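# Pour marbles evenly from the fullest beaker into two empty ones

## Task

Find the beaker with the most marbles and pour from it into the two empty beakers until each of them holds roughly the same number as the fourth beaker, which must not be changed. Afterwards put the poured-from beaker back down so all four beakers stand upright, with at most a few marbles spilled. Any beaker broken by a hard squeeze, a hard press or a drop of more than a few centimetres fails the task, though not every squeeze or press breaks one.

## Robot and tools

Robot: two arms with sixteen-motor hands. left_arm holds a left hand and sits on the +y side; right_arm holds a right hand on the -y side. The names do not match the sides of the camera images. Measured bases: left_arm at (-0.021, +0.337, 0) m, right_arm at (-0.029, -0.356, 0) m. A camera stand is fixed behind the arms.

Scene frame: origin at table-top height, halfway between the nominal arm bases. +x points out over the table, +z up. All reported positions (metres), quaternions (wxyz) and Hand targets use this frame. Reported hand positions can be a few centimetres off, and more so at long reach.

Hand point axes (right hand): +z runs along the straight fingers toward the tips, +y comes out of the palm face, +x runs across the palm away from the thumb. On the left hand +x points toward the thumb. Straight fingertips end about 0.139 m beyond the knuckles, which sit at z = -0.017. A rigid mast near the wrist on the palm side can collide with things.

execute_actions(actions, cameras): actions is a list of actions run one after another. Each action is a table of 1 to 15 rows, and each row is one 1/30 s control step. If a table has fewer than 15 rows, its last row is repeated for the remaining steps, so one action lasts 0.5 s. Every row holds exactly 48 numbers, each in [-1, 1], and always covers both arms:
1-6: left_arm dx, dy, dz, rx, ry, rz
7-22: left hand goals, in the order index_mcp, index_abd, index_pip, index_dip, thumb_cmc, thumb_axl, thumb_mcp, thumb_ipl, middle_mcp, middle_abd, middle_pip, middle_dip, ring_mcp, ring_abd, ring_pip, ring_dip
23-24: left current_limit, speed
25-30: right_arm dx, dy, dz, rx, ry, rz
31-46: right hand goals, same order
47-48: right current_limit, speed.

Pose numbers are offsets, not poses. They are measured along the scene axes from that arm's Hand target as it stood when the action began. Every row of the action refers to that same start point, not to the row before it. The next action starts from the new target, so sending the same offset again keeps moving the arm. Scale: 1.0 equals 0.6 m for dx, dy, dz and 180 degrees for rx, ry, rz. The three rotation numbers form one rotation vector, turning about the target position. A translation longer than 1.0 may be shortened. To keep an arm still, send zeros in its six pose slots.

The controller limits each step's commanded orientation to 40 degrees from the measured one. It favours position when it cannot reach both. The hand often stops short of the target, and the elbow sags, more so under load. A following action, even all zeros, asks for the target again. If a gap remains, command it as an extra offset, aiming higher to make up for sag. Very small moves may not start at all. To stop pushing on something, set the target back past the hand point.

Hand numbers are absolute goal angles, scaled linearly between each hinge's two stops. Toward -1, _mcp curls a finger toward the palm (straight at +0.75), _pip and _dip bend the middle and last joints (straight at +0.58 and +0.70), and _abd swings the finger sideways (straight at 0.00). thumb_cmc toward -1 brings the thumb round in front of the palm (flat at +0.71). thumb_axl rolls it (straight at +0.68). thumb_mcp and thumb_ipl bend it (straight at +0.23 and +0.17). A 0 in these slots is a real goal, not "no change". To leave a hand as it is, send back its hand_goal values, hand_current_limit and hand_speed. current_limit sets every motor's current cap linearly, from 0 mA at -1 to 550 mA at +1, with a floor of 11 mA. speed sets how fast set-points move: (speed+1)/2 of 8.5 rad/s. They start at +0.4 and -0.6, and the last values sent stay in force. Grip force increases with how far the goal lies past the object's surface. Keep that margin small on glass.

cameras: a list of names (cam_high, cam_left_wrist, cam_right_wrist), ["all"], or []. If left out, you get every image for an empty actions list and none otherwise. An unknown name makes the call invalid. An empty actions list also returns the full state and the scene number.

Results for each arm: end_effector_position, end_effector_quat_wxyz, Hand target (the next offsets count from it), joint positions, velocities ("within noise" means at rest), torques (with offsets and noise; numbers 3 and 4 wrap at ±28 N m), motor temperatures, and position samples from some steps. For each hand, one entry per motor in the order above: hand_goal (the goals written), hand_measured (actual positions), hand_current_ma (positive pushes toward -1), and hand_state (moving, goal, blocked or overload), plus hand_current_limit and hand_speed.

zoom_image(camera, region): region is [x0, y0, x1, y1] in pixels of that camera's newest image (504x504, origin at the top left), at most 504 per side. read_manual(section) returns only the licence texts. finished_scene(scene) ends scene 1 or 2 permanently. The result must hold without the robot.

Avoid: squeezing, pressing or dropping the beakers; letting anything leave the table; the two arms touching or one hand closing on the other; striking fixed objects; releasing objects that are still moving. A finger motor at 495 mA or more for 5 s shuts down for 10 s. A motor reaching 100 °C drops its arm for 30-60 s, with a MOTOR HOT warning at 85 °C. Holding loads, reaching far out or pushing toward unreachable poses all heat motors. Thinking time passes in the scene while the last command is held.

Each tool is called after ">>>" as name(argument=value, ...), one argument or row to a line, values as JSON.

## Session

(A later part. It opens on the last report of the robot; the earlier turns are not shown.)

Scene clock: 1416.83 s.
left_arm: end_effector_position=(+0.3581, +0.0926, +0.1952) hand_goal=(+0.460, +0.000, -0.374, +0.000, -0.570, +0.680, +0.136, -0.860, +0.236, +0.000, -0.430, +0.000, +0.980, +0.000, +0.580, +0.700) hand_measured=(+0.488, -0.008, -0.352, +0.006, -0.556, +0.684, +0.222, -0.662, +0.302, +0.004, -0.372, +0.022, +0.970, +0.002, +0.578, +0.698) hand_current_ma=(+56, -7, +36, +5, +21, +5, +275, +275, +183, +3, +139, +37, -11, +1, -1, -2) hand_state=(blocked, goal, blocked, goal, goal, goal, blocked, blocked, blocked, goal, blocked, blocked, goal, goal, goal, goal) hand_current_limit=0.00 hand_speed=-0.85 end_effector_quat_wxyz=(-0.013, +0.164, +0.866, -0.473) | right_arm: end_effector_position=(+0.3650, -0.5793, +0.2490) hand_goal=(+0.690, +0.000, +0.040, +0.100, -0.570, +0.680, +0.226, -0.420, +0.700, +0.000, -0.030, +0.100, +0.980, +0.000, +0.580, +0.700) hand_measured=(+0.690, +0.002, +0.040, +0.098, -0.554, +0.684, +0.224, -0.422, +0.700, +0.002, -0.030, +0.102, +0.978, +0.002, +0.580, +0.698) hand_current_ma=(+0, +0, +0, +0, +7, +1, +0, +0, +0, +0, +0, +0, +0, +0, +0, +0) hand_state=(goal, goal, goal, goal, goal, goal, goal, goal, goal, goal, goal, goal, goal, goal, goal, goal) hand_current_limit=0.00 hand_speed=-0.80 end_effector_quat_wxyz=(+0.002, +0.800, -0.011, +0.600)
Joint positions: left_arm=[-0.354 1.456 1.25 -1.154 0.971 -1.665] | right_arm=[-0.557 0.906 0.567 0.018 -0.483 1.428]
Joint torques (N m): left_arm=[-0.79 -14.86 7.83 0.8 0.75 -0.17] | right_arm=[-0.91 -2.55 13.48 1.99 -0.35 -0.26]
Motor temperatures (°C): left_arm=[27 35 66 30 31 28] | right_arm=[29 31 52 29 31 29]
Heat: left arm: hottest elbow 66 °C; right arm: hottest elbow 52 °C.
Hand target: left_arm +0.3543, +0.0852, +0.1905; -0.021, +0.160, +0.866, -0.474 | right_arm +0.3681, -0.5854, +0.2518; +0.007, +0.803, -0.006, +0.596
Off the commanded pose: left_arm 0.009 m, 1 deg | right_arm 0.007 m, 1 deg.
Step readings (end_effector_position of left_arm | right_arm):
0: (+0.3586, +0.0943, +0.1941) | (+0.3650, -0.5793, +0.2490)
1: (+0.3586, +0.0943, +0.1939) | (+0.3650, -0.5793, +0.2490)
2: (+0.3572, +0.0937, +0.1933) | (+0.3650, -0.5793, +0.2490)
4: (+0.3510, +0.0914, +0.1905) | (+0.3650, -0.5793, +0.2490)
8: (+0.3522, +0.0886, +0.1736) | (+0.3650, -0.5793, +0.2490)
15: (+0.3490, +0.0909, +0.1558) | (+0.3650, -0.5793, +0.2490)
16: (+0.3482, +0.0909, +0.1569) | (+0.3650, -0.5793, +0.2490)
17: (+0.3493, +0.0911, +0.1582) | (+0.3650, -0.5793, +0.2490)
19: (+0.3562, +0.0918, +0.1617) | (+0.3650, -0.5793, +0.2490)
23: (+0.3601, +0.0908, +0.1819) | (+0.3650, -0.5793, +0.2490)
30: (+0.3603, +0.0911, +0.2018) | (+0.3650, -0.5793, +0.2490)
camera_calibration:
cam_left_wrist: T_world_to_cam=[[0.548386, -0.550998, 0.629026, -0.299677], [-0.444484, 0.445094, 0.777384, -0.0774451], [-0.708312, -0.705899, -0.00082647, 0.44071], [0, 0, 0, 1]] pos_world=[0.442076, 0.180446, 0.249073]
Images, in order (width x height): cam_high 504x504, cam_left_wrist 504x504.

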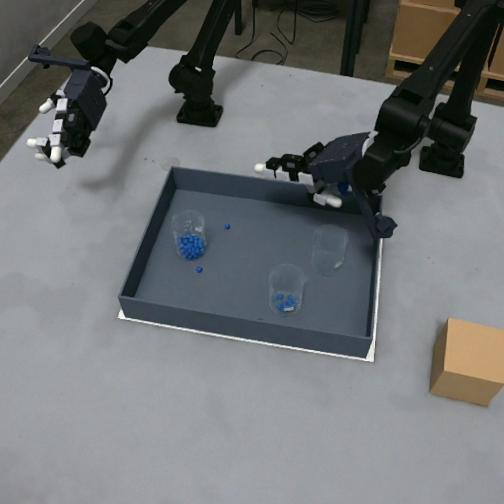

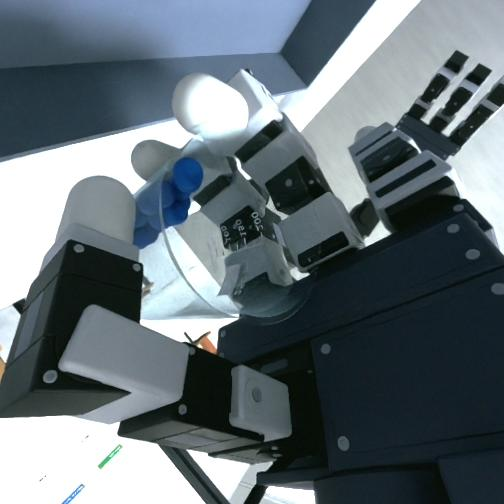

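>>> execute_actions(
  actions=[
    [[0.03,0,-0.001,0,0.0722,0,0.46,0,-0.375,0,-0.571,0.68,0.135,-0.86,0.235,0,-0.43,0,0.98,0,0.58,0.7,0,-0.85,0,0,0,0,0,0,0.69,0,0.04,0.1,-0.571,0.68,0.225,-0.42,0.7,0,-0.03,0.1,0.98,0,0.58,0.7,0,-0.8]],
    [[-0.03,0,0.001,0,-0.0722,0,0.46,0,-0.375,0,-0.571,0.68,0.135,-0.86,0.235,0,-0.43,0,0.98,0,0.58,0.7,0,-0.85,0,0,0,0,0,0,0.69,0,0.04,0.1,-0.571,0.68,0.225,-0.42,0.7,0,-0.03,0.1,0.98,0,0.58,0.7,0,-0.8]],
  ],
  cameras=["cam_high","cam_left_wrist"],
)

>>> zoom_image(
  camera="cam_left_wrist",
  region=[0, 0, 304, 304],
)

>>> zoom_image(
  camera="cam_high",
  region=[300, 170, 380, 280],
)

Scene clock: 1427.17 s.
left_arm: end_effector_position=(+0.3582, +0.0925, +0.1956) hand_goal=(+0.460, +0.000, -0.374, +0.000, -0.570, +0.680, +0.136, -0.860, +0.236, +0.000, -0.430, +0.000, +0.980, +0.000, +0.580, +0.700) hand_measured=(+0.488, -0.008, -0.352, +0.006, -0.556, +0.684, +0.222, -0.662, +0.302, +0.004, -0.372, +0.022, +0.970, +0.002, +0.578, +0.698) hand_current_ma=(+56, -7, +36, +5, +21, +6, +275, +275, +183, +3, +139, +37, -12, +1, -1, -2) hand_state=(blocked, goal, blocked, goal, goal, goal, blocked, blocked, blocked, goal, blocked, blocked, goal, goal, goal, goal) hand_current_limit=0.00 hand_speed=-0.85 end_effector_quat_wxyz=(-0.012, +0.164, +0.865, -0.473) | right_arm: end_effector_position=(+0.3650, -0.5793, +0.2490) hand_goal=(+0.690, +0.000, +0.040, +0.100, -0.570, +0.680, +0.226, -0.420, +0.700, +0.000, -0.030, +0.100, +0.980, +0.000, +0.580, +0.700) hand_measured=(+0.690, +0.002, +0.040, +0.098, -0.554, +0.684, +0.224, -0.422, +0.700, +0.002, -0.030, +0.102, +0.978, +0.002, +0.580, +0.698) hand_current_ma=(+0, +0, +0, +0, +7, +1, +0, +0, +0, +0, +0, +0, +0, +0, +0, +0) hand_state=(goal, goal, goal, goal, goal, goal, goal, goal, goal, goal, goal, goal, goal, goal, goal, goal) hand_current_limit=0.00 hand_speed=-0.80 end_effector_quat_wxyz=(+0.002, +0.800, -0.011, +0.600)
Joint positions: left_arm=[-0.354 1.456 1.251 -1.154 0.971 -1.665] | right_arm=[-0.557 0.906 0.567 0.018 -0.483 1.428]
Joint torques (N m): left_arm=[-0.73 -14.8 7.82 0.81 0.75 -0.16] | right_arm=[-0.85 -2.32 13.56 2.02 -0.35 -0.23]
Motor temperatures (°C): left_arm=[27 34 66 30 31 28] | right_arm=[29 31 52 29 31 29]
Heat: left arm: hottest elbow 66 °C; right arm: hottest elbow 52 °C.
Hand target: left_arm +0.3543, +0.0852, +0.1907; -0.020, +0.160, +0.866, -0.474 | right_arm +0.3681, -0.5854, +0.2518; +0.007, +0.803, -0.006, +0.596
Off the commanded pose: left_arm 0.010 m, 1 deg | right_arm 0.007 m, 1 deg.
Step readings (end_effector_position of left_arm | right_arm):
0: (+0.3581, +0.0926, +0.1952) | (+0.3650, -0.5793, +0.2490)
1: (+0.3582, +0.0925, +0.1950) | (+0.3650, -0.5793, +0.2490)
2: (+0.3567, +0.0920, +0.1943) | (+0.3650, -0.5793, +0.2490)
4: (+0.3502, +0.0893, +0.1917) | (+0.3650, -0.5793, +0.2490)
8: (+0.3525, +0.0883, +0.1741) | (+0.3650, -0.5793, +0.2490)
15: (+0.3483, +0.0897, +0.1563) | (+0.3650, -0.5793, +0.2490)
16: (+0.3476, +0.0900, +0.1570) | (+0.3650, -0.5793, +0.2490)
17: (+0.3489, +0.0901, +0.1587) | (+0.3650, -0.5793, +0.2490)
19: (+0.3557, +0.0911, +0.1616) | (+0.3650, -0.5793, +0.2490)
23: (+0.3597, +0.0907, +0.1822) | (+0.3650, -0.5793, +0.2490)
30: (+0.3603, +0.0910, +0.2025) | (+0.3650, -0.5793, +0.2490)
camera_calibration:
cam_left_wrist: T_world_to_cam=[[0.547696, -0.550758, 0.629837, -0.299933], [-0.445325, 0.445401, 0.776726, -0.0773545], [-0.708318, -0.705892, -0.00132197, 0.440836], [0, 0, 0, 1]] pos_world=[0.442076, 0.180446, 0.249575]
Images, in order (width x height): cam_high 504x504, cam_left_wrist 504x504.

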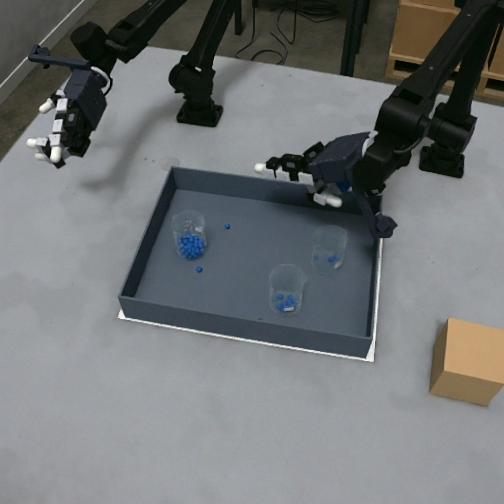

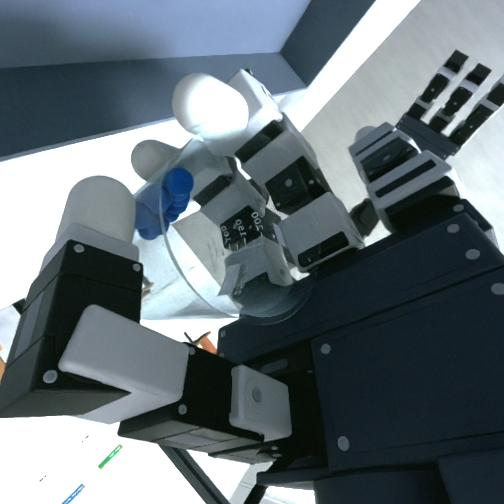

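Scaled by 1.658 from the camera's 504x504 image, which has a finer 720x720 frame.

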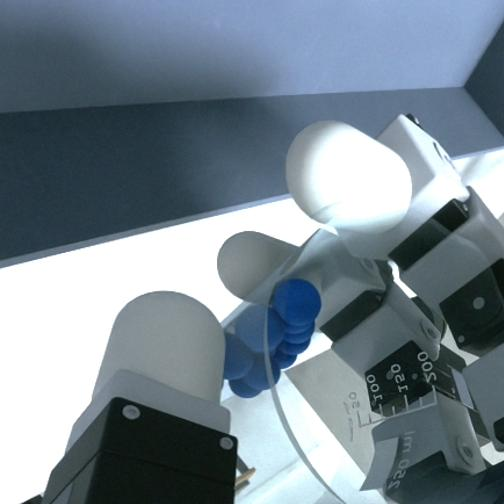

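Scaled by 4.582 from the camera's 504x504 image, which has a finer 720x720 frame.

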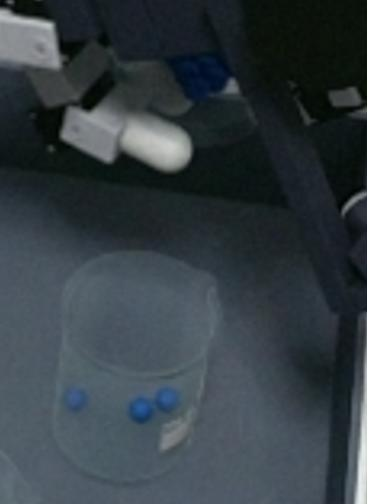

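>>> execute_actions(
  actions=[
    [[0.03,0,-0.001,0,0.0722,0,0.46,0,-0.375,0,-0.571,0.68,0.135,-0.86,0.235,0,-0.43,0,0.98,0,0.58,0.7,0,-0.85,0,0,0,0,0,0,0.69,0,0.04,0.1,-0.571,0.68,0.225,-0.42,0.7,0,-0.03,0.1,0.98,0,0.58,0.7,0,-0.8]],
    [[-0.03,0,0.001,0,-0.0722,0,0.46,0,-0.375,0,-0.571,0.68,0.135,-0.86,0.235,0,-0.43,0,0.98,0,0.58,0.7,0,-0.85,0,0,0,0,0,0,0.69,0,0.04,0.1,-0.571,0.68,0.225,-0.42,0.7,0,-0.03,0.1,0.98,0,0.58,0.7,0,-0.8]],
  ],
  cameras=["cam_high","cam_left_wrist"],
)

>>> zoom_image(
  camera="cam_left_wrist",
  region=[80, 120, 230, 270],
)

>>> zoom_image(
  camera="cam_high",
  region=[305, 220, 355, 280],
)

Scene clock: 1436.87 s.
left_arm: end_effector_position=(+0.3582, +0.0925, +0.1956) hand_goal=(+0.460, +0.000, -0.374, +0.000, -0.570, +0.680, +0.136, -0.860, +0.236, +0.000, -0.430, +0.000, +0.980, +0.000, +0.580, +0.700) hand_measured=(+0.488, -0.008, -0.352, +0.006, -0.556, +0.684, +0.222, -0.662, +0.302, +0.004, -0.372, +0.022, +0.970, +0.002, +0.578, +0.698) hand_current_ma=(+55, -8, +36, +5, +21, +6, +275, +275, +183, +3, +139, +37, -12, +0, -1, -2) hand_state=(blocked, goal, blocked, goal, goal, goal, blocked, blocked, blocked, goal, blocked, blocked, goal, goal, goal, goal) hand_current_limit=0.00 hand_speed=-0.85 end_effector_quat_wxyz=(-0.012, +0.164, +0.865, -0.473) | right_arm: end_effector_position=(+0.3650, -0.5793, +0.2490) hand_goal=(+0.690, +0.000, +0.040, +0.100, -0.570, +0.680, +0.226, -0.420, +0.700, +0.000, -0.030, +0.100, +0.980, +0.000, +0.580, +0.700) hand_measured=(+0.690, +0.002, +0.040, +0.098, -0.554, +0.684, +0.224, -0.422, +0.700, +0.002, -0.030, +0.102, +0.978, +0.002, +0.580, +0.698) hand_current_ma=(+0, +0, +0, +0, +7, +1, +0, +0, +0, +0, +0, +0, +0, +0, +0, +0) hand_state=(goal, goal, goal, goal, goal, goal, goal, goal, goal, goal, goal, goal, goal, goal, goal, goal) hand_current_limit=0.00 hand_speed=-0.80 end_effector_quat_wxyz=(+0.002, +0.800, -0.011, +0.600)
Joint positions: left_arm=[-0.354 1.456 1.251 -1.154 0.971 -1.665] | right_arm=[-0.557 0.906 0.567 0.018 -0.483 1.428]
Joint torques (N m): left_arm=[-0.79 -14.74 7.82 0.83 0.74 -0.16] | right_arm=[-0.67 -2.37 13.48 1.98 -0.37 -0.24]
Motor temperatures (°C): left_arm=[27 34 66 30 31 28] | right_arm=[29 31 52 29 31 29]
Heat: left arm: hottest elbow 66 °C; right arm: hottest elbow 52 °C.
Hand target: left_arm +0.3543, +0.0852, +0.1906; -0.021, +0.160, +0.866, -0.474 | right_arm +0.3681, -0.5854, +0.2518; +0.007, +0.803, -0.006, +0.596
Off the commanded pose: left_arm 0.010 m, 1 deg | right_arm 0.007 m, 1 deg.
Step readings (end_effector_position of left_arm | right_arm):
0: (+0.3582, +0.0925, +0.1956) | (+0.3650, -0.5793, +0.2490)
1: (+0.3583, +0.0925, +0.1953) | (+0.3650, -0.5793, +0.2490)
2: (+0.3566, +0.0920, +0.1946) | (+0.3650, -0.5793, +0.2490)
4: (+0.3502, +0.0894, +0.1917) | (+0.3650, -0.5793, +0.2490)
8: (+0.3525, +0.0883, +0.1745) | (+0.3650, -0.5793, +0.2490)
15: (+0.3483, +0.0897, +0.1564) | (+0.3650, -0.5793, +0.2490)
16: (+0.3475, +0.0900, +0.1575) | (+0.3650, -0.5793, +0.2490)
17: (+0.3490, +0.0900, +0.1588) | (+0.3650, -0.5793, +0.2490)
19: (+0.3563, +0.0912, +0.1620) | (+0.3650, -0.5793, +0.2490)
23: (+0.3596, +0.0907, +0.1823) | (+0.3650, -0.5793, +0.2490)
30: (+0.3603, +0.0910, +0.2027) | (+0.3650, -0.5793, +0.2490)
camera_calibration:
cam_left_wrist: T_world_to_cam=[[0.547696, -0.550758, 0.629837, -0.299933], [-0.445325, 0.445401, 0.776726, -0.0773545], [-0.708318, -0.705892, -0.00132197, 0.440836], [0, 0, 0, 1]] pos_world=[0.442076, 0.180446, 0.249575]
Images, in order (width x height): cam_high 504x504, cam_left_wrist 504x504.

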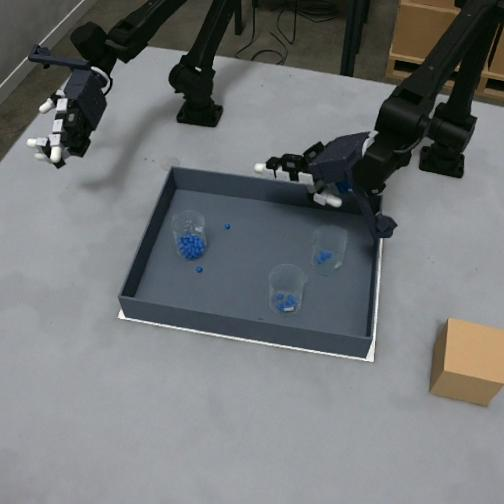

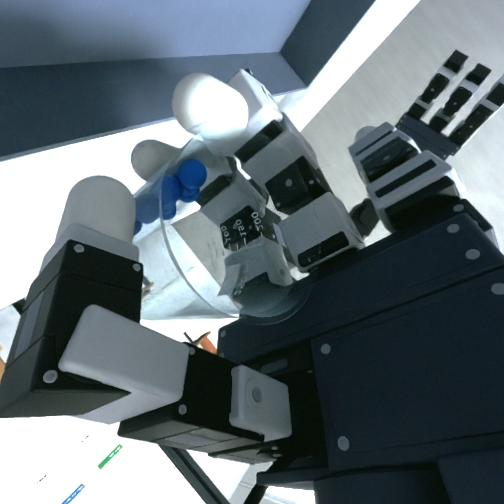

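Scaled by 3.360 from the camera's 504x504 image, which has a finer 720x720 frame.

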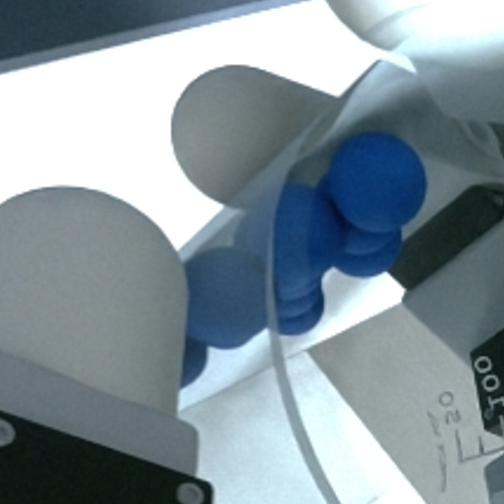

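Scaled by 8.400 from the camera's 504x504 image, which has a finer 720x720 frame.

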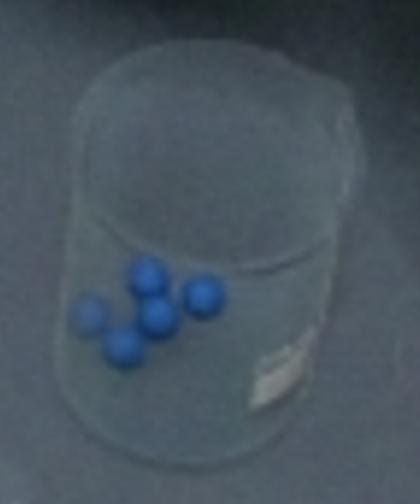

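>>> execute_actions(
  actions=[
    [[0.03,0,-0.001,0,0.0722,0,0.46,0,-0.375,0,-0.571,0.68,0.135,-0.86,0.235,0,-0.43,0,0.98,0,0.58,0.7,0,-0.85,0,0,0,0,0,0,0.69,0,0.04,0.1,-0.571,0.68,0.225,-0.42,0.7,0,-0.03,0.1,0.98,0,0.58,0.7,0,-0.8]],
    [[-0.03,0,0.001,0,-0.0722,0,0.46,0,-0.375,0,-0.571,0.68,0.135,-0.86,0.235,0,-0.43,0,0.98,0,0.58,0.7,0,-0.85,0,0,0,0,0,0,0.69,0,0.04,0.1,-0.571,0.68,0.225,-0.42,0.7,0,-0.03,0.1,0.98,0,0.58,0.7,0,-0.8]],
  ],
  cameras=["cam_high","cam_left_wrist"],
)

>>> zoom_image(
  camera="cam_left_wrist",
  region=[80, 120, 230, 270],
)

>>> zoom_image(
  camera="cam_high",
  region=[305, 220, 355, 280],
)

Scene clock: 1447.77 s.
left_arm: end_effector_position=(+0.3583, +0.0925, +0.1960) hand_goal=(+0.460, +0.000, -0.374, +0.000, -0.570, +0.680, +0.136, -0.860, +0.236, +0.000, -0.430, +0.000, +0.980, +0.000, +0.580, +0.700) hand_measured=(+0.488, -0.008, -0.352, +0.006, -0.556, +0.684, +0.222, -0.662, +0.302, +0.004, -0.372, +0.022, +0.970, +0.000, +0.578, +0.698) hand_current_ma=(+55, -8, +36, +5, +21, +6, +275, +275, +183, +3, +139, +37, -12, +0, -1, -2) hand_state=(blocked, goal, blocked, goal, goal, goal, blocked, blocked, blocked, goal, blocked, blocked, goal, goal, goal, goal) hand_current_limit=0.00 hand_speed=-0.85 end_effector_quat_wxyz=(-0.012, +0.164, +0.865, -0.473) | right_arm: end_effector_position=(+0.3650, -0.5793, +0.2490) hand_goal=(+0.690, +0.000, +0.040, +0.100, -0.570, +0.680, +0.226, -0.420, +0.700, +0.000, -0.030, +0.100, +0.980, +0.000, +0.580, +0.700) hand_measured=(+0.690, +0.002, +0.040, +0.098, -0.554, +0.684, +0.224, -0.422, +0.700, +0.002, -0.030, +0.102, +0.978, +0.002, +0.580, +0.698) hand_current_ma=(+0, +0, +0, +0, +7, +1, +0, +0, +0, +0, +0, +0, +0, +0, +0, +0) hand_state=(goal, goal, goal, goal, goal, goal, goal, goal, goal, goal, goal, goal, goal, goal, goal, goal) hand_current_limit=0.00 hand_speed=-0.80 end_effector_quat_wxyz=(+0.002, +0.800, -0.011, +0.600)
Joint positions: left_arm=[-0.354 1.455 1.251 -1.154 0.971 -1.665] | right_arm=[-0.557 0.906 0.567 0.018 -0.483 1.428]
Joint torques (N m): left_arm=[-0.79 -14.74 7.8 0.83 0.74 -0.16] | right_arm=[-0.97 -2.49 13.53 2.02 -0.34 -0.22]
Motor temperatures (°C): left_arm=[27 34 66 30 31 28] | right_arm=[29 31 52 29 31 29]
Heat: left arm: hottest elbow 66 °C; right arm: hottest elbow 52 °C.
Hand target: left_arm +0.3544, +0.0852, +0.1907; -0.021, +0.160, +0.866, -0.474 | right_arm +0.3681, -0.5854, +0.2518; +0.007, +0.803, -0.006, +0.596
Off the commanded pose: left_arm 0.010 m, 1 deg | right_arm 0.007 m, 1 deg.
Step readings (end_effector_position of left_arm | right_arm):
0: (+0.3582, +0.0925, +0.1956) | (+0.3650, -0.5793, +0.2490)
1: (+0.3582, +0.0925, +0.1955) | (+0.3650, -0.5793, +0.2490)
2: (+0.3566, +0.0920, +0.1948) | (+0.3650, -0.5793, +0.2490)
4: (+0.3502, +0.0894, +0.1919) | (+0.3650, -0.5793, +0.2490)
8: (+0.3526, +0.0883, +0.1748) | (+0.3650, -0.5793, +0.2490)
15: (+0.3484, +0.0897, +0.1567) | (+0.3650, -0.5793, +0.2490)
16: (+0.3477, +0.0900, +0.1576) | (+0.3650, -0.5793, +0.2490)
17: (+0.3491, +0.0900, +0.1589) | (+0.3650, -0.5793, +0.2490)
19: (+0.3562, +0.0910, +0.1622) | (+0.3650, -0.5793, +0.2490)
23: (+0.3595, +0.0907, +0.1824) | (+0.3650, -0.5793, +0.2490)
30: (+0.3604, +0.0910, +0.2030) | (+0.3650, -0.5793, +0.2490)
camera_calibration:
cam_left_wrist: T_world_to_cam=[[0.547253, -0.550587, 0.630371, -0.300147], [-0.445863, 0.44562, 0.776292, -0.0772368], [-0.708322, -0.705887, -0.001619, 0.440841], [0, 0, 0, 1]] pos_world=[0.442077, 0.180345, 0.249876]
Images, in order (width x height): cam_high 504x504, cam_left_wrist 504x504.

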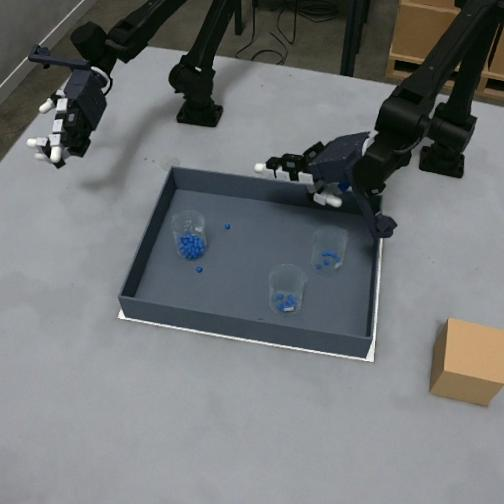

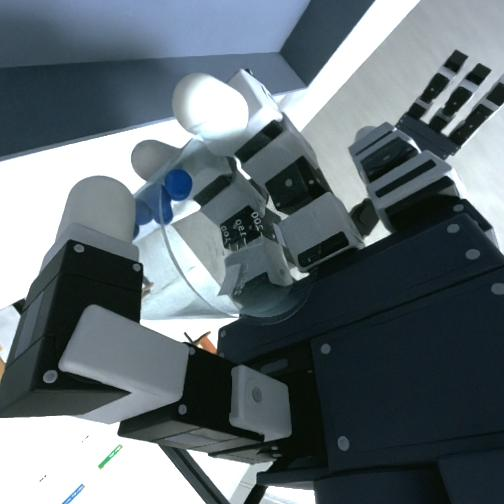

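Scaled by 3.360 from the camera's 504x504 image, which has a finer 720x720 frame.

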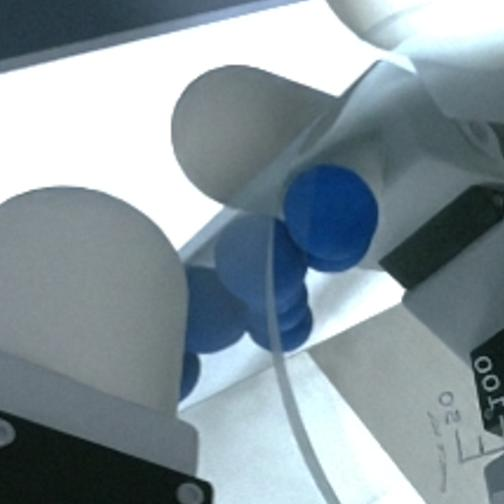

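Scaled by 8.400 from the camera's 504x504 image, which has a finer 720x720 frame.

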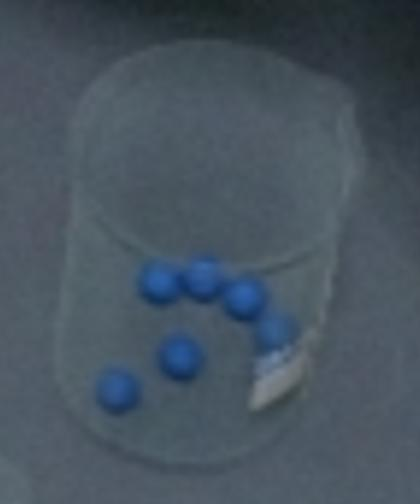

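>>> execute_actions(
  actions=[
    [[0.03,0,-0.001,0,0.0722,0,0.46,0,-0.375,0,-0.571,0.68,0.135,-0.86,0.235,0,-0.43,0,0.98,0,0.58,0.7,0,-0.85,0,0,0,0,0,0,0.69,0,0.04,0.1,-0.571,0.68,0.225,-0.42,0.7,0,-0.03,0.1,0.98,0,0.58,0.7,0,-0.8]],
    [[-0.03,0,0.001,0,-0.0722,0,0.46,0,-0.375,0,-0.571,0.68,0.135,-0.86,0.235,0,-0.43,0,0.98,0,0.58,0.7,0,-0.85,0,0,0,0,0,0,0.69,0,0.04,0.1,-0.571,0.68,0.225,-0.42,0.7,0,-0.03,0.1,0.98,0,0.58,0.7,0,-0.8]],
  ],
  cameras=["cam_high","cam_left_wrist"],
)

>>> zoom_image(
  camera="cam_left_wrist",
  region=[80, 120, 230, 270],
)

>>> zoom_image(
  camera="cam_high",
  region=[305, 220, 355, 280],
)

Scene clock: 1457.33 s.
left_arm: end_effector_position=(+0.3583, +0.0925, +0.1960) hand_goal=(+0.460, +0.000, -0.374, +0.000, -0.570, +0.680, +0.136, -0.860, +0.236, +0.000, -0.430, +0.000, +0.980, +0.000, +0.580, +0.700) hand_measured=(+0.488, -0.008, -0.352, +0.006, -0.556, +0.684, +0.222, -0.662, +0.302, +0.004, -0.372, +0.022, +0.970, +0.000, +0.578, +0.698) hand_current_ma=(+55, -8, +36, +5, +21, +6, +275, +275, +183, +3, +139, +37, -12, +0, -1, -2) hand_state=(blocked, goal, blocked, goal, goal, goal, blocked, blocked, blocked, goal, blocked, blocked, goal, goal, goal, goal) hand_current_limit=0.00 hand_speed=-0.85 end_effector_quat_wxyz=(-0.012, +0.164, +0.865, -0.473) | right_arm: end_effector_position=(+0.3650, -0.5793, +0.2490) hand_goal=(+0.690, +0.000, +0.040, +0.100, -0.570, +0.680, +0.226, -0.420, +0.700, +0.000, -0.030, +0.100, +0.980, +0.000, +0.580, +0.700) hand_measured=(+0.690, +0.002, +0.040, +0.098, -0.554, +0.684, +0.224, -0.422, +0.700, +0.002, -0.030, +0.102, +0.978, +0.002, +0.580, +0.698) hand_current_ma=(+0, +0, +0, +0, +7, +1, +0, +0, +0, +0, +0, +0, +0, +0, +0, +0) hand_state=(goal, goal, goal, goal, goal, goal, goal, goal, goal, goal, goal, goal, goal, goal, goal, goal) hand_current_limit=0.00 hand_speed=-0.80 end_effector_quat_wxyz=(+0.002, +0.800, -0.011, +0.600)
Joint positions: left_arm=[-0.354 1.455 1.251 -1.154 0.971 -1.665] | right_arm=[-0.557 0.906 0.567 0.018 -0.483 1.428]
Joint torques (N m): left_arm=[-0.79 -14.8 7.8 0.81 0.74 -0.17] | right_arm=[-1.14 -2.37 13.5 1.94 -0.34 -0.23]
Motor temperatures (°C): left_arm=[27 34 66 30 31 28] | right_arm=[29 31 52 29 31 29]
Heat: left arm: hottest elbow 66 °C; right arm: hottest elbow 52 °C.
Hand target: left_arm +0.3543, +0.0852, +0.1907; -0.020, +0.160, +0.866, -0.474 | right_arm +0.3681, -0.5854, +0.2518; +0.007, +0.803, -0.006, +0.596
Off the commanded pose: left_arm 0.010 m, 1 deg | right_arm 0.007 m, 1 deg.
Step readings (end_effector_position of left_arm | right_arm):
0: (+0.3583, +0.0925, +0.1960) | (+0.3650, -0.5793, +0.2490)
1: (+0.3583, +0.0925, +0.1958) | (+0.3650, -0.5793, +0.2490)
2: (+0.3566, +0.0918, +0.1951) | (+0.3650, -0.5793, +0.2490)
4: (+0.3503, +0.0894, +0.1924) | (+0.3650, -0.5793, +0.2490)
8: (+0.3527, +0.0882, +0.1746) | (+0.3650, -0.5793, +0.2490)
15: (+0.3485, +0.0896, +0.1568) | (+0.3650, -0.5793, +0.2490)
16: (+0.3478, +0.0899, +0.1577) | (+0.3650, -0.5793, +0.2490)
17: (+0.3492, +0.0899, +0.1592) | (+0.3650, -0.5793, +0.2490)
19: (+0.3559, +0.0911, +0.1622) | (+0.3650, -0.5793, +0.2490)
23: (+0.3597, +0.0905, +0.1828) | (+0.3650, -0.5793, +0.2490)
30: (+0.3603, +0.0910, +0.2027) | (+0.3650, -0.5793, +0.2490)
camera_calibration:
cam_left_wrist: T_world_to_cam=[[0.547253, -0.550587, 0.630371, -0.300147], [-0.445863, 0.44562, 0.776292, -0.0772368], [-0.708322, -0.705887, -0.001619, 0.440841], [0, 0, 0, 1]] pos_world=[0.442077, 0.180345, 0.249876]
Images, in order (width x height): cam_high 504x504, cam_left_wrist 504x504.

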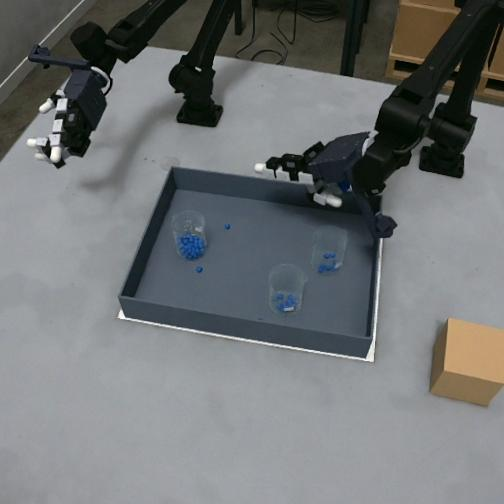

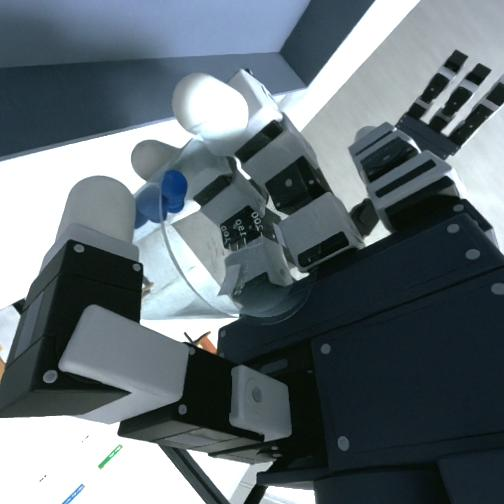

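Scaled by 3.360 from the camera's 504x504 image, which has a finer 720x720 frame.

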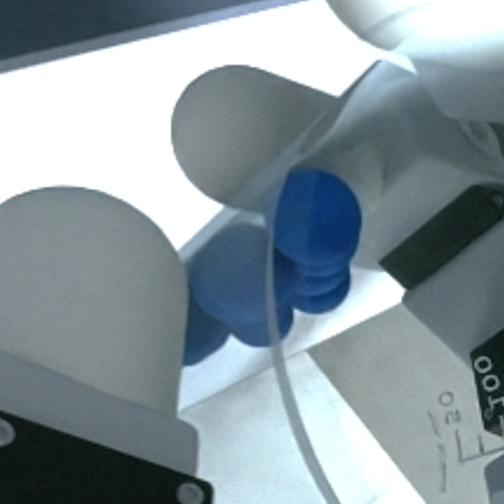

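Scaled by 8.400 from the camera's 504x504 image, which has a finer 720x720 frame.

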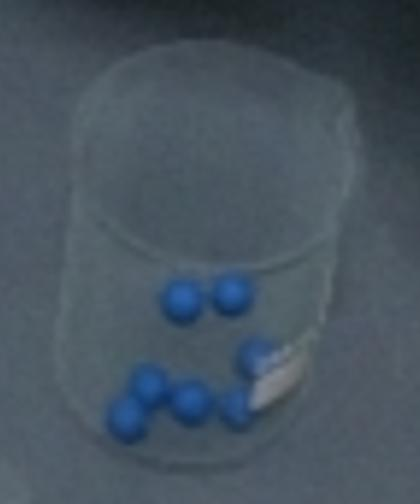

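>>> execute_actions(
  actions=[
    [[0.03,0,-0.001,0,0.0722,0,0.46,0,-0.375,0,-0.571,0.68,0.135,-0.86,0.235,0,-0.43,0,0.98,0,0.58,0.7,0,-0.85,0,0,0,0,0,0,0.69,0,0.04,0.1,-0.571,0.68,0.225,-0.42,0.7,0,-0.03,0.1,0.98,0,0.58,0.7,0,-0.8]],
    [[-0.03,0,0.001,0,-0.0722,0,0.46,0,-0.375,0,-0.571,0.68,0.135,-0.86,0.235,0,-0.43,0,0.98,0,0.58,0.7,0,-0.85,0,0,0,0,0,0,0.69,0,0.04,0.1,-0.571,0.68,0.225,-0.42,0.7,0,-0.03,0.1,0.98,0,0.58,0.7,0,-0.8]],
  ],
  cameras=["cam_high","cam_left_wrist"],
)

>>> zoom_image(
  camera="cam_left_wrist",
  region=[80, 120, 230, 270],
)

>>> zoom_image(
  camera="cam_high",
  region=[305, 220, 355, 280],
)

Scene clock: 1468.47 s.
left_arm: end_effector_position=(+0.3583, +0.0925, +0.1960) hand_goal=(+0.460, +0.000, -0.374, +0.000, -0.570, +0.680, +0.136, -0.860, +0.236, +0.000, -0.430, +0.000, +0.980, +0.000, +0.580, +0.700) hand_measured=(+0.488, -0.008, -0.352, +0.006, -0.556, +0.684, +0.222, -0.662, +0.302, +0.004, -0.372, +0.022, +0.970, +0.000, +0.578, +0.698) hand_current_ma=(+55, -8, +36, +5, +21, +6, +275, +275, +182, +3, +139, +37, -12, +0, -1, -2) hand_state=(blocked, goal, blocked, goal, goal, goal, blocked, blocked, blocked, goal, blocked, blocked, goal, goal, goal, goal) hand_current_limit=0.00 hand_speed=-0.85 end_effector_quat_wxyz=(-0.012, +0.164, +0.865, -0.473) | right_arm: end_effector_position=(+0.3650, -0.5793, +0.2490) hand_goal=(+0.690, +0.000, +0.040, +0.100, -0.570, +0.680, +0.226, -0.420, +0.700, +0.000, -0.030, +0.100, +0.980, +0.000, +0.580, +0.700) hand_measured=(+0.690, +0.002, +0.040, +0.098, -0.554, +0.684, +0.224, -0.422, +0.700, +0.002, -0.030, +0.102, +0.978, +0.002, +0.580, +0.698) hand_current_ma=(+0, +0, +0, +0, +7, +1, +0, +0, +0, +0, +0, +0, +0, +0, +0, +0) hand_state=(goal, goal, goal, goal, goal, goal, goal, goal, goal, goal, goal, goal, goal, goal, goal, goal) hand_current_limit=0.00 hand_speed=-0.80 end_effector_quat_wxyz=(+0.002, +0.800, -0.011, +0.600)
Joint positions: left_arm=[-0.354 1.455 1.251 -1.154 0.971 -1.665] | right_arm=[-0.557 0.906 0.567 0.018 -0.483 1.428]
Joint torques (N m): left_arm=[-0.73 -14.74 7.8 0.83 0.74 -0.16] | right_arm=[-0.56 -2.14 13.44 2.04 -0.34 -0.24]
Motor temperatures (°C): left_arm=[27 34 66 30 31 28] | right_arm=[29 31 52 29 31 29]
Heat: left arm: hottest elbow 66 °C; right arm: hottest elbow 52 °C.
Hand target: left_arm +0.3543, +0.0852, +0.1907; -0.020, +0.160, +0.866, -0.474 | right_arm +0.3681, -0.5854, +0.2518; +0.007, +0.803, -0.006, +0.596
Off the commanded pose: left_arm 0.010 m, 1 deg | right_arm 0.007 m, 1 deg.
Step readings (end_effector_position of left_arm | right_arm):
0: (+0.3583, +0.0925, +0.1960) | (+0.3650, -0.5793, +0.2490)
1: (+0.3583, +0.0925, +0.1956) | (+0.3650, -0.5793, +0.2490)
2: (+0.3567, +0.0920, +0.1949) | (+0.3650, -0.5793, +0.2490)
4: (+0.3502, +0.0891, +0.1922) | (+0.3650, -0.5793, +0.2490)
8: (+0.3526, +0.0883, +0.1748) | (+0.3650, -0.5793, +0.2490)
15: (+0.3485, +0.0896, +0.1568) | (+0.3650, -0.5793, +0.2490)
16: (+0.3478, +0.0899, +0.1577) | (+0.3650, -0.5793, +0.2490)
17: (+0.3489, +0.0901, +0.1593) | (+0.3650, -0.5793, +0.2490)
19: (+0.3563, +0.0909, +0.1625) | (+0.3650, -0.5793, +0.2490)
23: (+0.3596, +0.0907, +0.1827) | (+0.3650, -0.5793, +0.2490)
30: (+0.3604, +0.0910, +0.2029) | (+0.3650, -0.5793, +0.2490)
camera_calibration:
cam_left_wrist: T_world_to_cam=[[0.547253, -0.550587, 0.630371, -0.300147], [-0.445863, 0.44562, 0.776292, -0.0772368], [-0.708322, -0.705887, -0.001619, 0.440841], [0, 0, 0, 1]] pos_world=[0.442077, 0.180345, 0.249876]
Images, in order (width x height): cam_high 504x504, cam_left_wrist 504x504.

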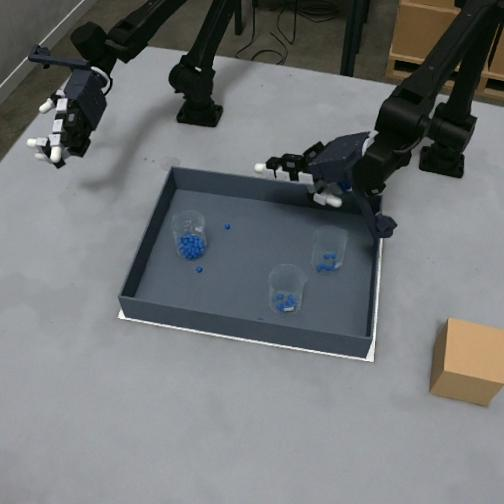

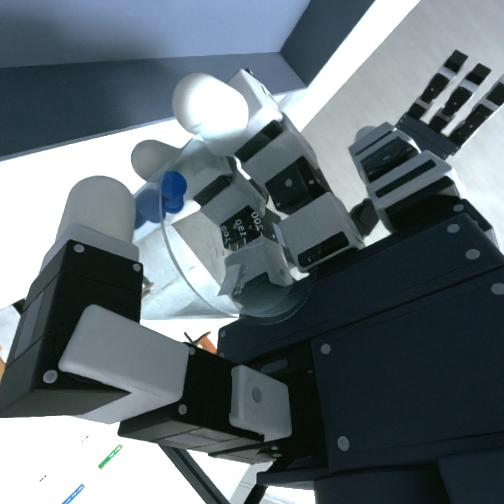

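Scaled by 3.360 from the camera's 504x504 image, which has a finer 720x720 frame.

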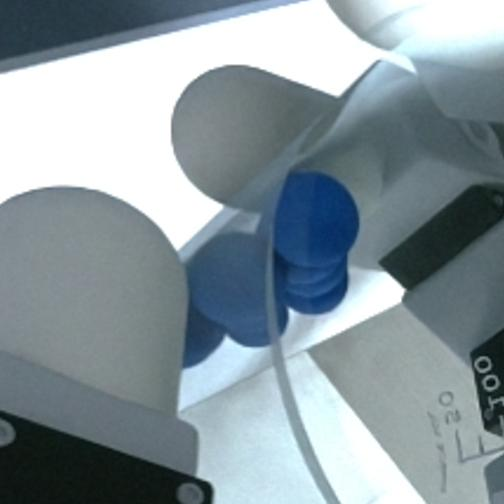

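Scaled by 8.400 from the camera's 504x504 image, which has a finer 720x720 frame.

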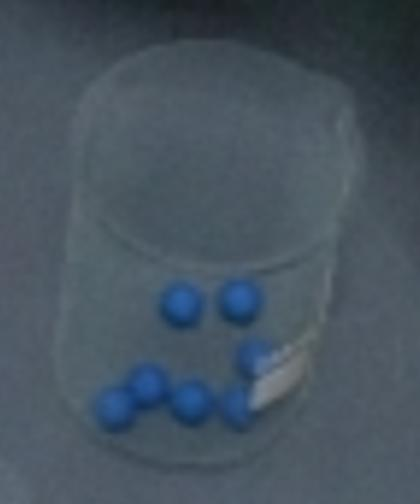

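>>> execute_actions(
  actions=[
    [[0.03,0,-0.001,0,0.0778,0,0.46,0,-0.375,0,-0.571,0.68,0.135,-0.86,0.235,0,-0.43,0,0.98,0,0.58,0.7,0,-0.85,0,0,0,0,0,0,0.69,0,0.04,0.1,-0.571,0.68,0.225,-0.42,0.7,0,-0.03,0.1,0.98,0,0.58,0.7,0,-0.8]],
    [[-0.03,0,0.001,0,-0.0778,0,0.46,0,-0.375,0,-0.571,0.68,0.135,-0.86,0.235,0,-0.43,0,0.98,0,0.58,0.7,0,-0.85,0,0,0,0,0,0,0.69,0,0.04,0.1,-0.571,0.68,0.225,-0.42,0.7,0,-0.03,0.1,0.98,0,0.58,0.7,0,-0.8]],
  ],
  cameras=["cam_high","cam_left_wrist"],
)

>>> zoom_image(
  camera="cam_left_wrist",
  region=[80, 120, 230, 270],
)

>>> zoom_image(
  camera="cam_high",
  region=[305, 220, 355, 280],
)

Scene clock: 1479.40 s.
left_arm: end_effector_position=(+0.3579, +0.0926, +0.1961) hand_goal=(+0.460, +0.000, -0.374, +0.000, -0.570, +0.680, +0.136, -0.860, +0.236, +0.000, -0.430, +0.000, +0.980, +0.000, +0.580, +0.700) hand_measured=(+0.488, -0.010, -0.352, +0.006, -0.556, +0.684, +0.222, -0.662, +0.302, +0.004, -0.372, +0.022, +0.970, +0.000, +0.578, +0.698) hand_current_ma=(+55, -9, +37, +5, +21, +6, +275, +275, +182, +3, +139, +37, -12, +0, -1, -2) hand_state=(blocked, goal, blocked, goal, goal, goal, blocked, blocked, blocked, goal, blocked, blocked, goal, goal, goal, goal) hand_current_limit=0.00 hand_speed=-0.85 end_effector_quat_wxyz=(-0.013, +0.164, +0.865, -0.473) | right_arm: end_effector_position=(+0.3650, -0.5793, +0.2490) hand_goal=(+0.690, +0.000, +0.040, +0.100, -0.570, +0.680, +0.226, -0.420, +0.700, +0.000, -0.030, +0.100, +0.980, +0.000, +0.580, +0.700) hand_measured=(+0.690, +0.002, +0.040, +0.098, -0.554, +0.684, +0.224, -0.422, +0.700, +0.002, -0.030, +0.102, +0.978, +0.002, +0.580, +0.698) hand_current_ma=(+0, +0, +0, +0, +7, +1, +0, +0, +0, +0, +0, +0, +0, +0, +0, +0) hand_state=(goal, goal, goal, goal, goal, goal, goal, goal, goal, goal, goal, goal, goal, goal, goal, goal) hand_current_limit=0.00 hand_speed=-0.80 end_effector_quat_wxyz=(+0.002, +0.800, -0.011, +0.600)
Joint positions: left_arm=[-0.354 1.455 1.251 -1.156 0.971 -1.665] | right_arm=[-0.557 0.906 0.567 0.018 -0.483 1.428]
Joint torques (N m): left_arm=[-0.73 -14.68 7.8 0.83 0.74 -0.16] | right_arm=[-0.97 -2.32 13.49 1.98 -0.33 -0.24]
Motor temperatures (°C): left_arm=[27 34 66 30 31 28] | right_arm=[29 31 52 29 31 29]
Heat: left arm: hottest elbow 66 °C; right arm: hottest elbow 52 °C.
Hand target: left_arm +0.3543, +0.0852, +0.1906; -0.021, +0.160, +0.866, -0.474 | right_arm +0.3681, -0.5854, +0.2518; +0.007, +0.803, -0.006, +0.596
Off the commanded pose: left_arm 0.010 m, 1 deg | right_arm 0.007 m, 1 deg.
Step readings (end_effector_position of left_arm | right_arm):
0: (+0.3583, +0.0925, +0.1960) | (+0.3650, -0.5793, +0.2490)
1: (+0.3583, +0.0925, +0.1956) | (+0.3650, -0.5793, +0.2490)
2: (+0.3563, +0.0919, +0.1950) | (+0.3650, -0.5793, +0.2490)
4: (+0.3495, +0.0889, +0.1926) | (+0.3650, -0.5793, +0.2490)
8: (+0.3529, +0.0874, +0.1754) | (+0.3650, -0.5793, +0.2490)
15: (+0.3484, +0.0891, +0.1569) | (+0.3650, -0.5793, +0.2490)
16: (+0.3477, +0.0894, +0.1577) | (+0.3650, -0.5793, +0.2490)
17: (+0.3492, +0.0897, +0.1590) | (+0.3650, -0.5793, +0.2490)
19: (+0.3568, +0.0910, +0.1622) | (+0.3650, -0.5793, +0.2490)
23: (+0.3595, +0.0907, +0.1824) | (+0.3650, -0.5793, +0.2490)
30: (+0.3605, +0.0909, +0.2037) | (+0.3650, -0.5793, +0.2490)
camera_calibration:
cam_left_wrist: T_world_to_cam=[[0.54794, -0.550822, 0.629569, -0.30005], [-0.445028, 0.445319, 0.776944, -0.0779691], [-0.708316, -0.705894, -0.00112346, 0.440574], [0, 0, 0, 1]] pos_world=[0.441776, 0.180446, 0.249974]
Images, in order (width x height): cam_high 504x504, cam_left_wrist 504x504.

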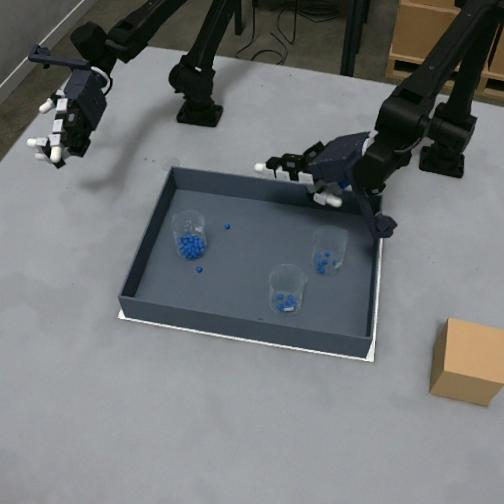

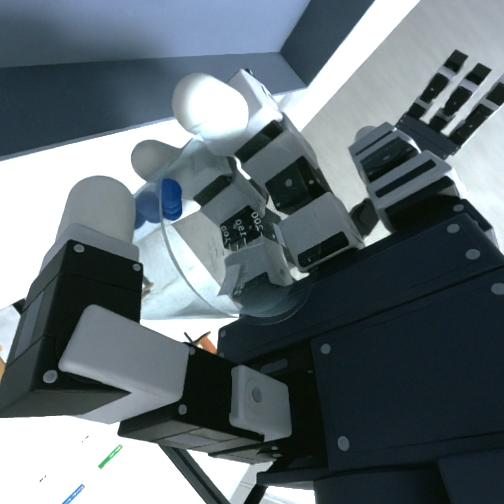

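Scaled by 3.360 from the camera's 504x504 image, which has a finer 720x720 frame.

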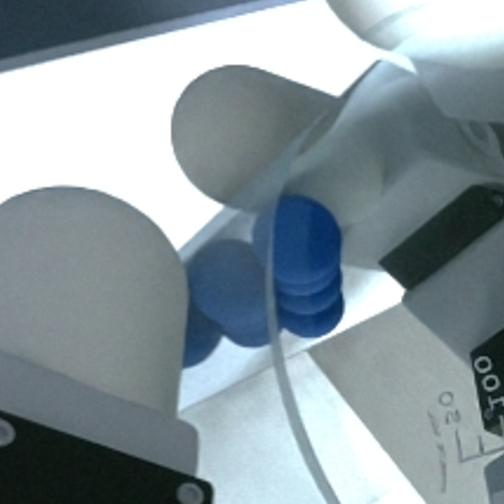

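Scaled by 8.400 from the camera's 504x504 image, which has a finer 720x720 frame.

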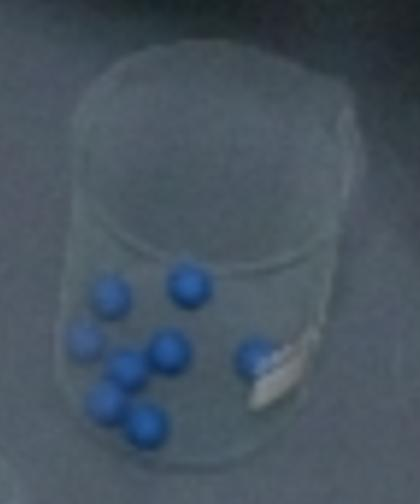

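>>> execute_actions(
  actions=[
    [[0.03,0,-0.001,0,0.0778,0,0.46,0,-0.375,0,-0.571,0.68,0.135,-0.86,0.235,0,-0.43,0,0.98,0,0.58,0.7,0,-0.85,0,0,0,0,0,0,0.69,0,0.04,0.1,-0.571,0.68,0.225,-0.42,0.7,0,-0.03,0.1,0.98,0,0.58,0.7,0,-0.8]],
    [[-0.03,0,0.001,0,-0.0778,0,0.46,0,-0.375,0,-0.571,0.68,0.135,-0.86,0.235,0,-0.43,0,0.98,0,0.58,0.7,0,-0.85,0,0,0,0,0,0,0.69,0,0.04,0.1,-0.571,0.68,0.225,-0.42,0.7,0,-0.03,0.1,0.98,0,0.58,0.7,0,-0.8]],
  ],
  cameras=["cam_high","cam_left_wrist"],
)

>>> zoom_image(
  camera="cam_left_wrist",
  region=[80, 120, 230, 270],
)

>>> zoom_image(
  camera="cam_high",
  region=[305, 220, 355, 280],
)

Scene clock: 1491.63 s.
left_arm: end_effector_position=(+0.3579, +0.0926, +0.1961) hand_goal=(+0.460, +0.000, -0.374, +0.000, -0.570, +0.680, +0.136, -0.860, +0.236, +0.000, -0.430, +0.000, +0.980, +0.000, +0.580, +0.700) hand_measured=(+0.488, -0.010, -0.352, +0.006, -0.556, +0.684, +0.222, -0.662, +0.302, +0.004, -0.372, +0.022, +0.970, +0.000, +0.578, +0.698) hand_current_ma=(+55, -9, +37, +5, +20, +6, +275, +275, +182, +2, +139, +37, -12, +0, -1, -2) hand_state=(blocked, goal, blocked, goal, goal, goal, blocked, blocked, blocked, goal, blocked, blocked, goal, goal, goal, goal) hand_current_limit=0.00 hand_speed=-0.85 end_effector_quat_wxyz=(-0.013, +0.164, +0.865, -0.473) | right_arm: end_effector_position=(+0.3650, -0.5793, +0.2490) hand_goal=(+0.690, +0.000, +0.040, +0.100, -0.570, +0.680, +0.226, -0.420, +0.700, +0.000, -0.030, +0.100, +0.980, +0.000, +0.580, +0.700) hand_measured=(+0.690, +0.002, +0.040, +0.098, -0.554, +0.684, +0.224, -0.422, +0.700, +0.002, -0.030, +0.102, +0.978, +0.002, +0.580, +0.698) hand_current_ma=(+0, +0, +0, +0, +7, +1, +0, +0, +0, +0, +0, +0, +0, +0, +0, +0) hand_state=(goal, goal, goal, goal, goal, goal, goal, goal, goal, goal, goal, goal, goal, goal, goal, goal) hand_current_limit=0.00 hand_speed=-0.80 end_effector_quat_wxyz=(+0.002, +0.800, -0.011, +0.600)
Joint positions: left_arm=[-0.354 1.455 1.251 -1.156 0.971 -1.665] | right_arm=[-0.557 0.906 0.567 0.018 -0.483 1.428]
Joint torques (N m): left_arm=[-0.73 -14.68 7.8 0.81 0.74 -0.16] | right_arm=[-0.91 -2.26 13.55 2.04 -0.34 -0.24]
Motor temperatures (°C): left_arm=[27 34 66 30 31 28] | right_arm=[29 31 52 29 31 29]
Heat: left arm: hottest elbow 66 °C; right arm: hottest elbow 52 °C.
Hand target: left_arm +0.3543, +0.0852, +0.1906; -0.021, +0.160, +0.866, -0.474 | right_arm +0.3681, -0.5854, +0.2518; +0.007, +0.803, -0.006, +0.596
Off the commanded pose: left_arm 0.010 m, 1 deg | right_arm 0.007 m, 1 deg.
Step readings (end_effector_position of left_arm | right_arm):
0: (+0.3579, +0.0926, +0.1961) | (+0.3650, -0.5793, +0.2490)
1: (+0.3580, +0.0926, +0.1959) | (+0.3650, -0.5793, +0.2490)
2: (+0.3567, +0.0920, +0.1951) | (+0.3650, -0.5793, +0.2490)
4: (+0.3498, +0.0890, +0.1926) | (+0.3650, -0.5793, +0.2490)
8: (+0.3530, +0.0876, +0.1759) | (+0.3650, -0.5793, +0.2490)
15: (+0.3482, +0.0892, +0.1571) | (+0.3650, -0.5793, +0.2490)
16: (+0.3478, +0.0894, +0.1578) | (+0.3650, -0.5793, +0.2490)
17: (+0.3490, +0.0895, +0.1592) | (+0.3650, -0.5793, +0.2490)
19: (+0.3566, +0.0910, +0.1621) | (+0.3650, -0.5793, +0.2490)
23: (+0.3594, +0.0907, +0.1824) | (+0.3650, -0.5793, +0.2490)
30: (+0.3604, +0.0910, +0.2036) | (+0.3650, -0.5793, +0.2490)
camera_calibration:
cam_left_wrist: T_world_to_cam=[[0.54794, -0.550822, 0.629569, -0.30005], [-0.445028, 0.445319, 0.776944, -0.0779691], [-0.708316, -0.705894, -0.00112346, 0.440574], [0, 0, 0, 1]] pos_world=[0.441776, 0.180446, 0.249974]
Images, in order (width x height): cam_high 504x504, cam_left_wrist 504x504.

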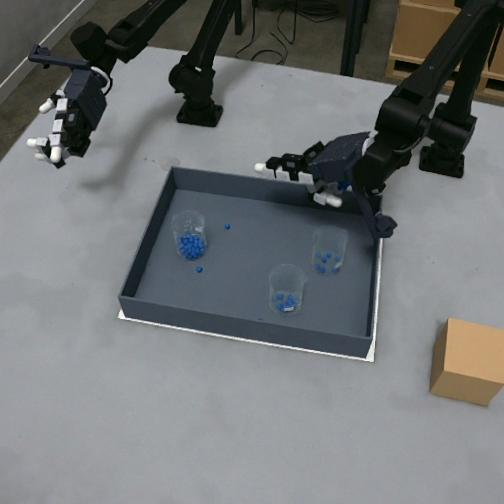

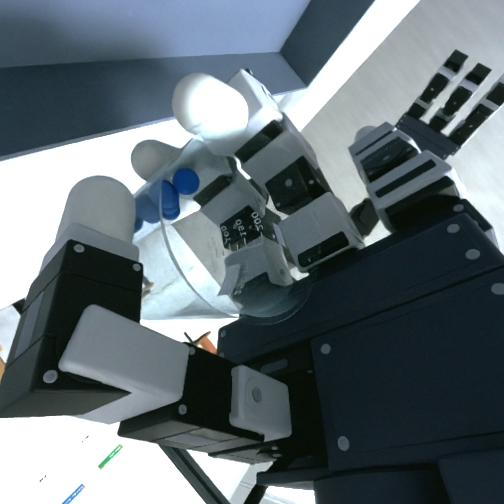

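Scaled by 3.360 from the camera's 504x504 image, which has a finer 720x720 frame.

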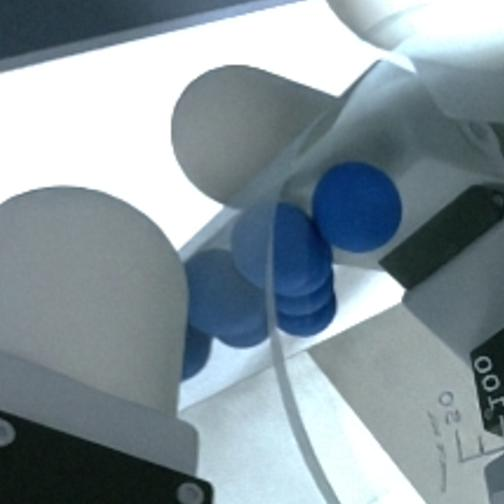

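Scaled by 8.400 from the camera's 504x504 image, which has a finer 720x720 frame.

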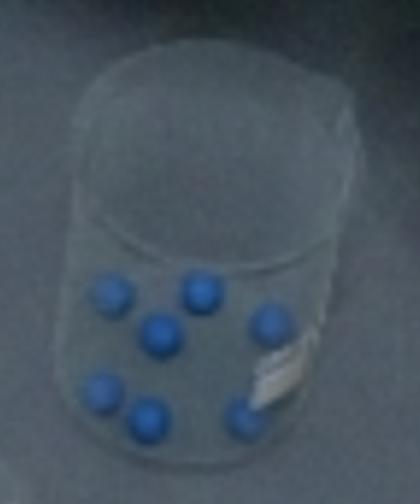

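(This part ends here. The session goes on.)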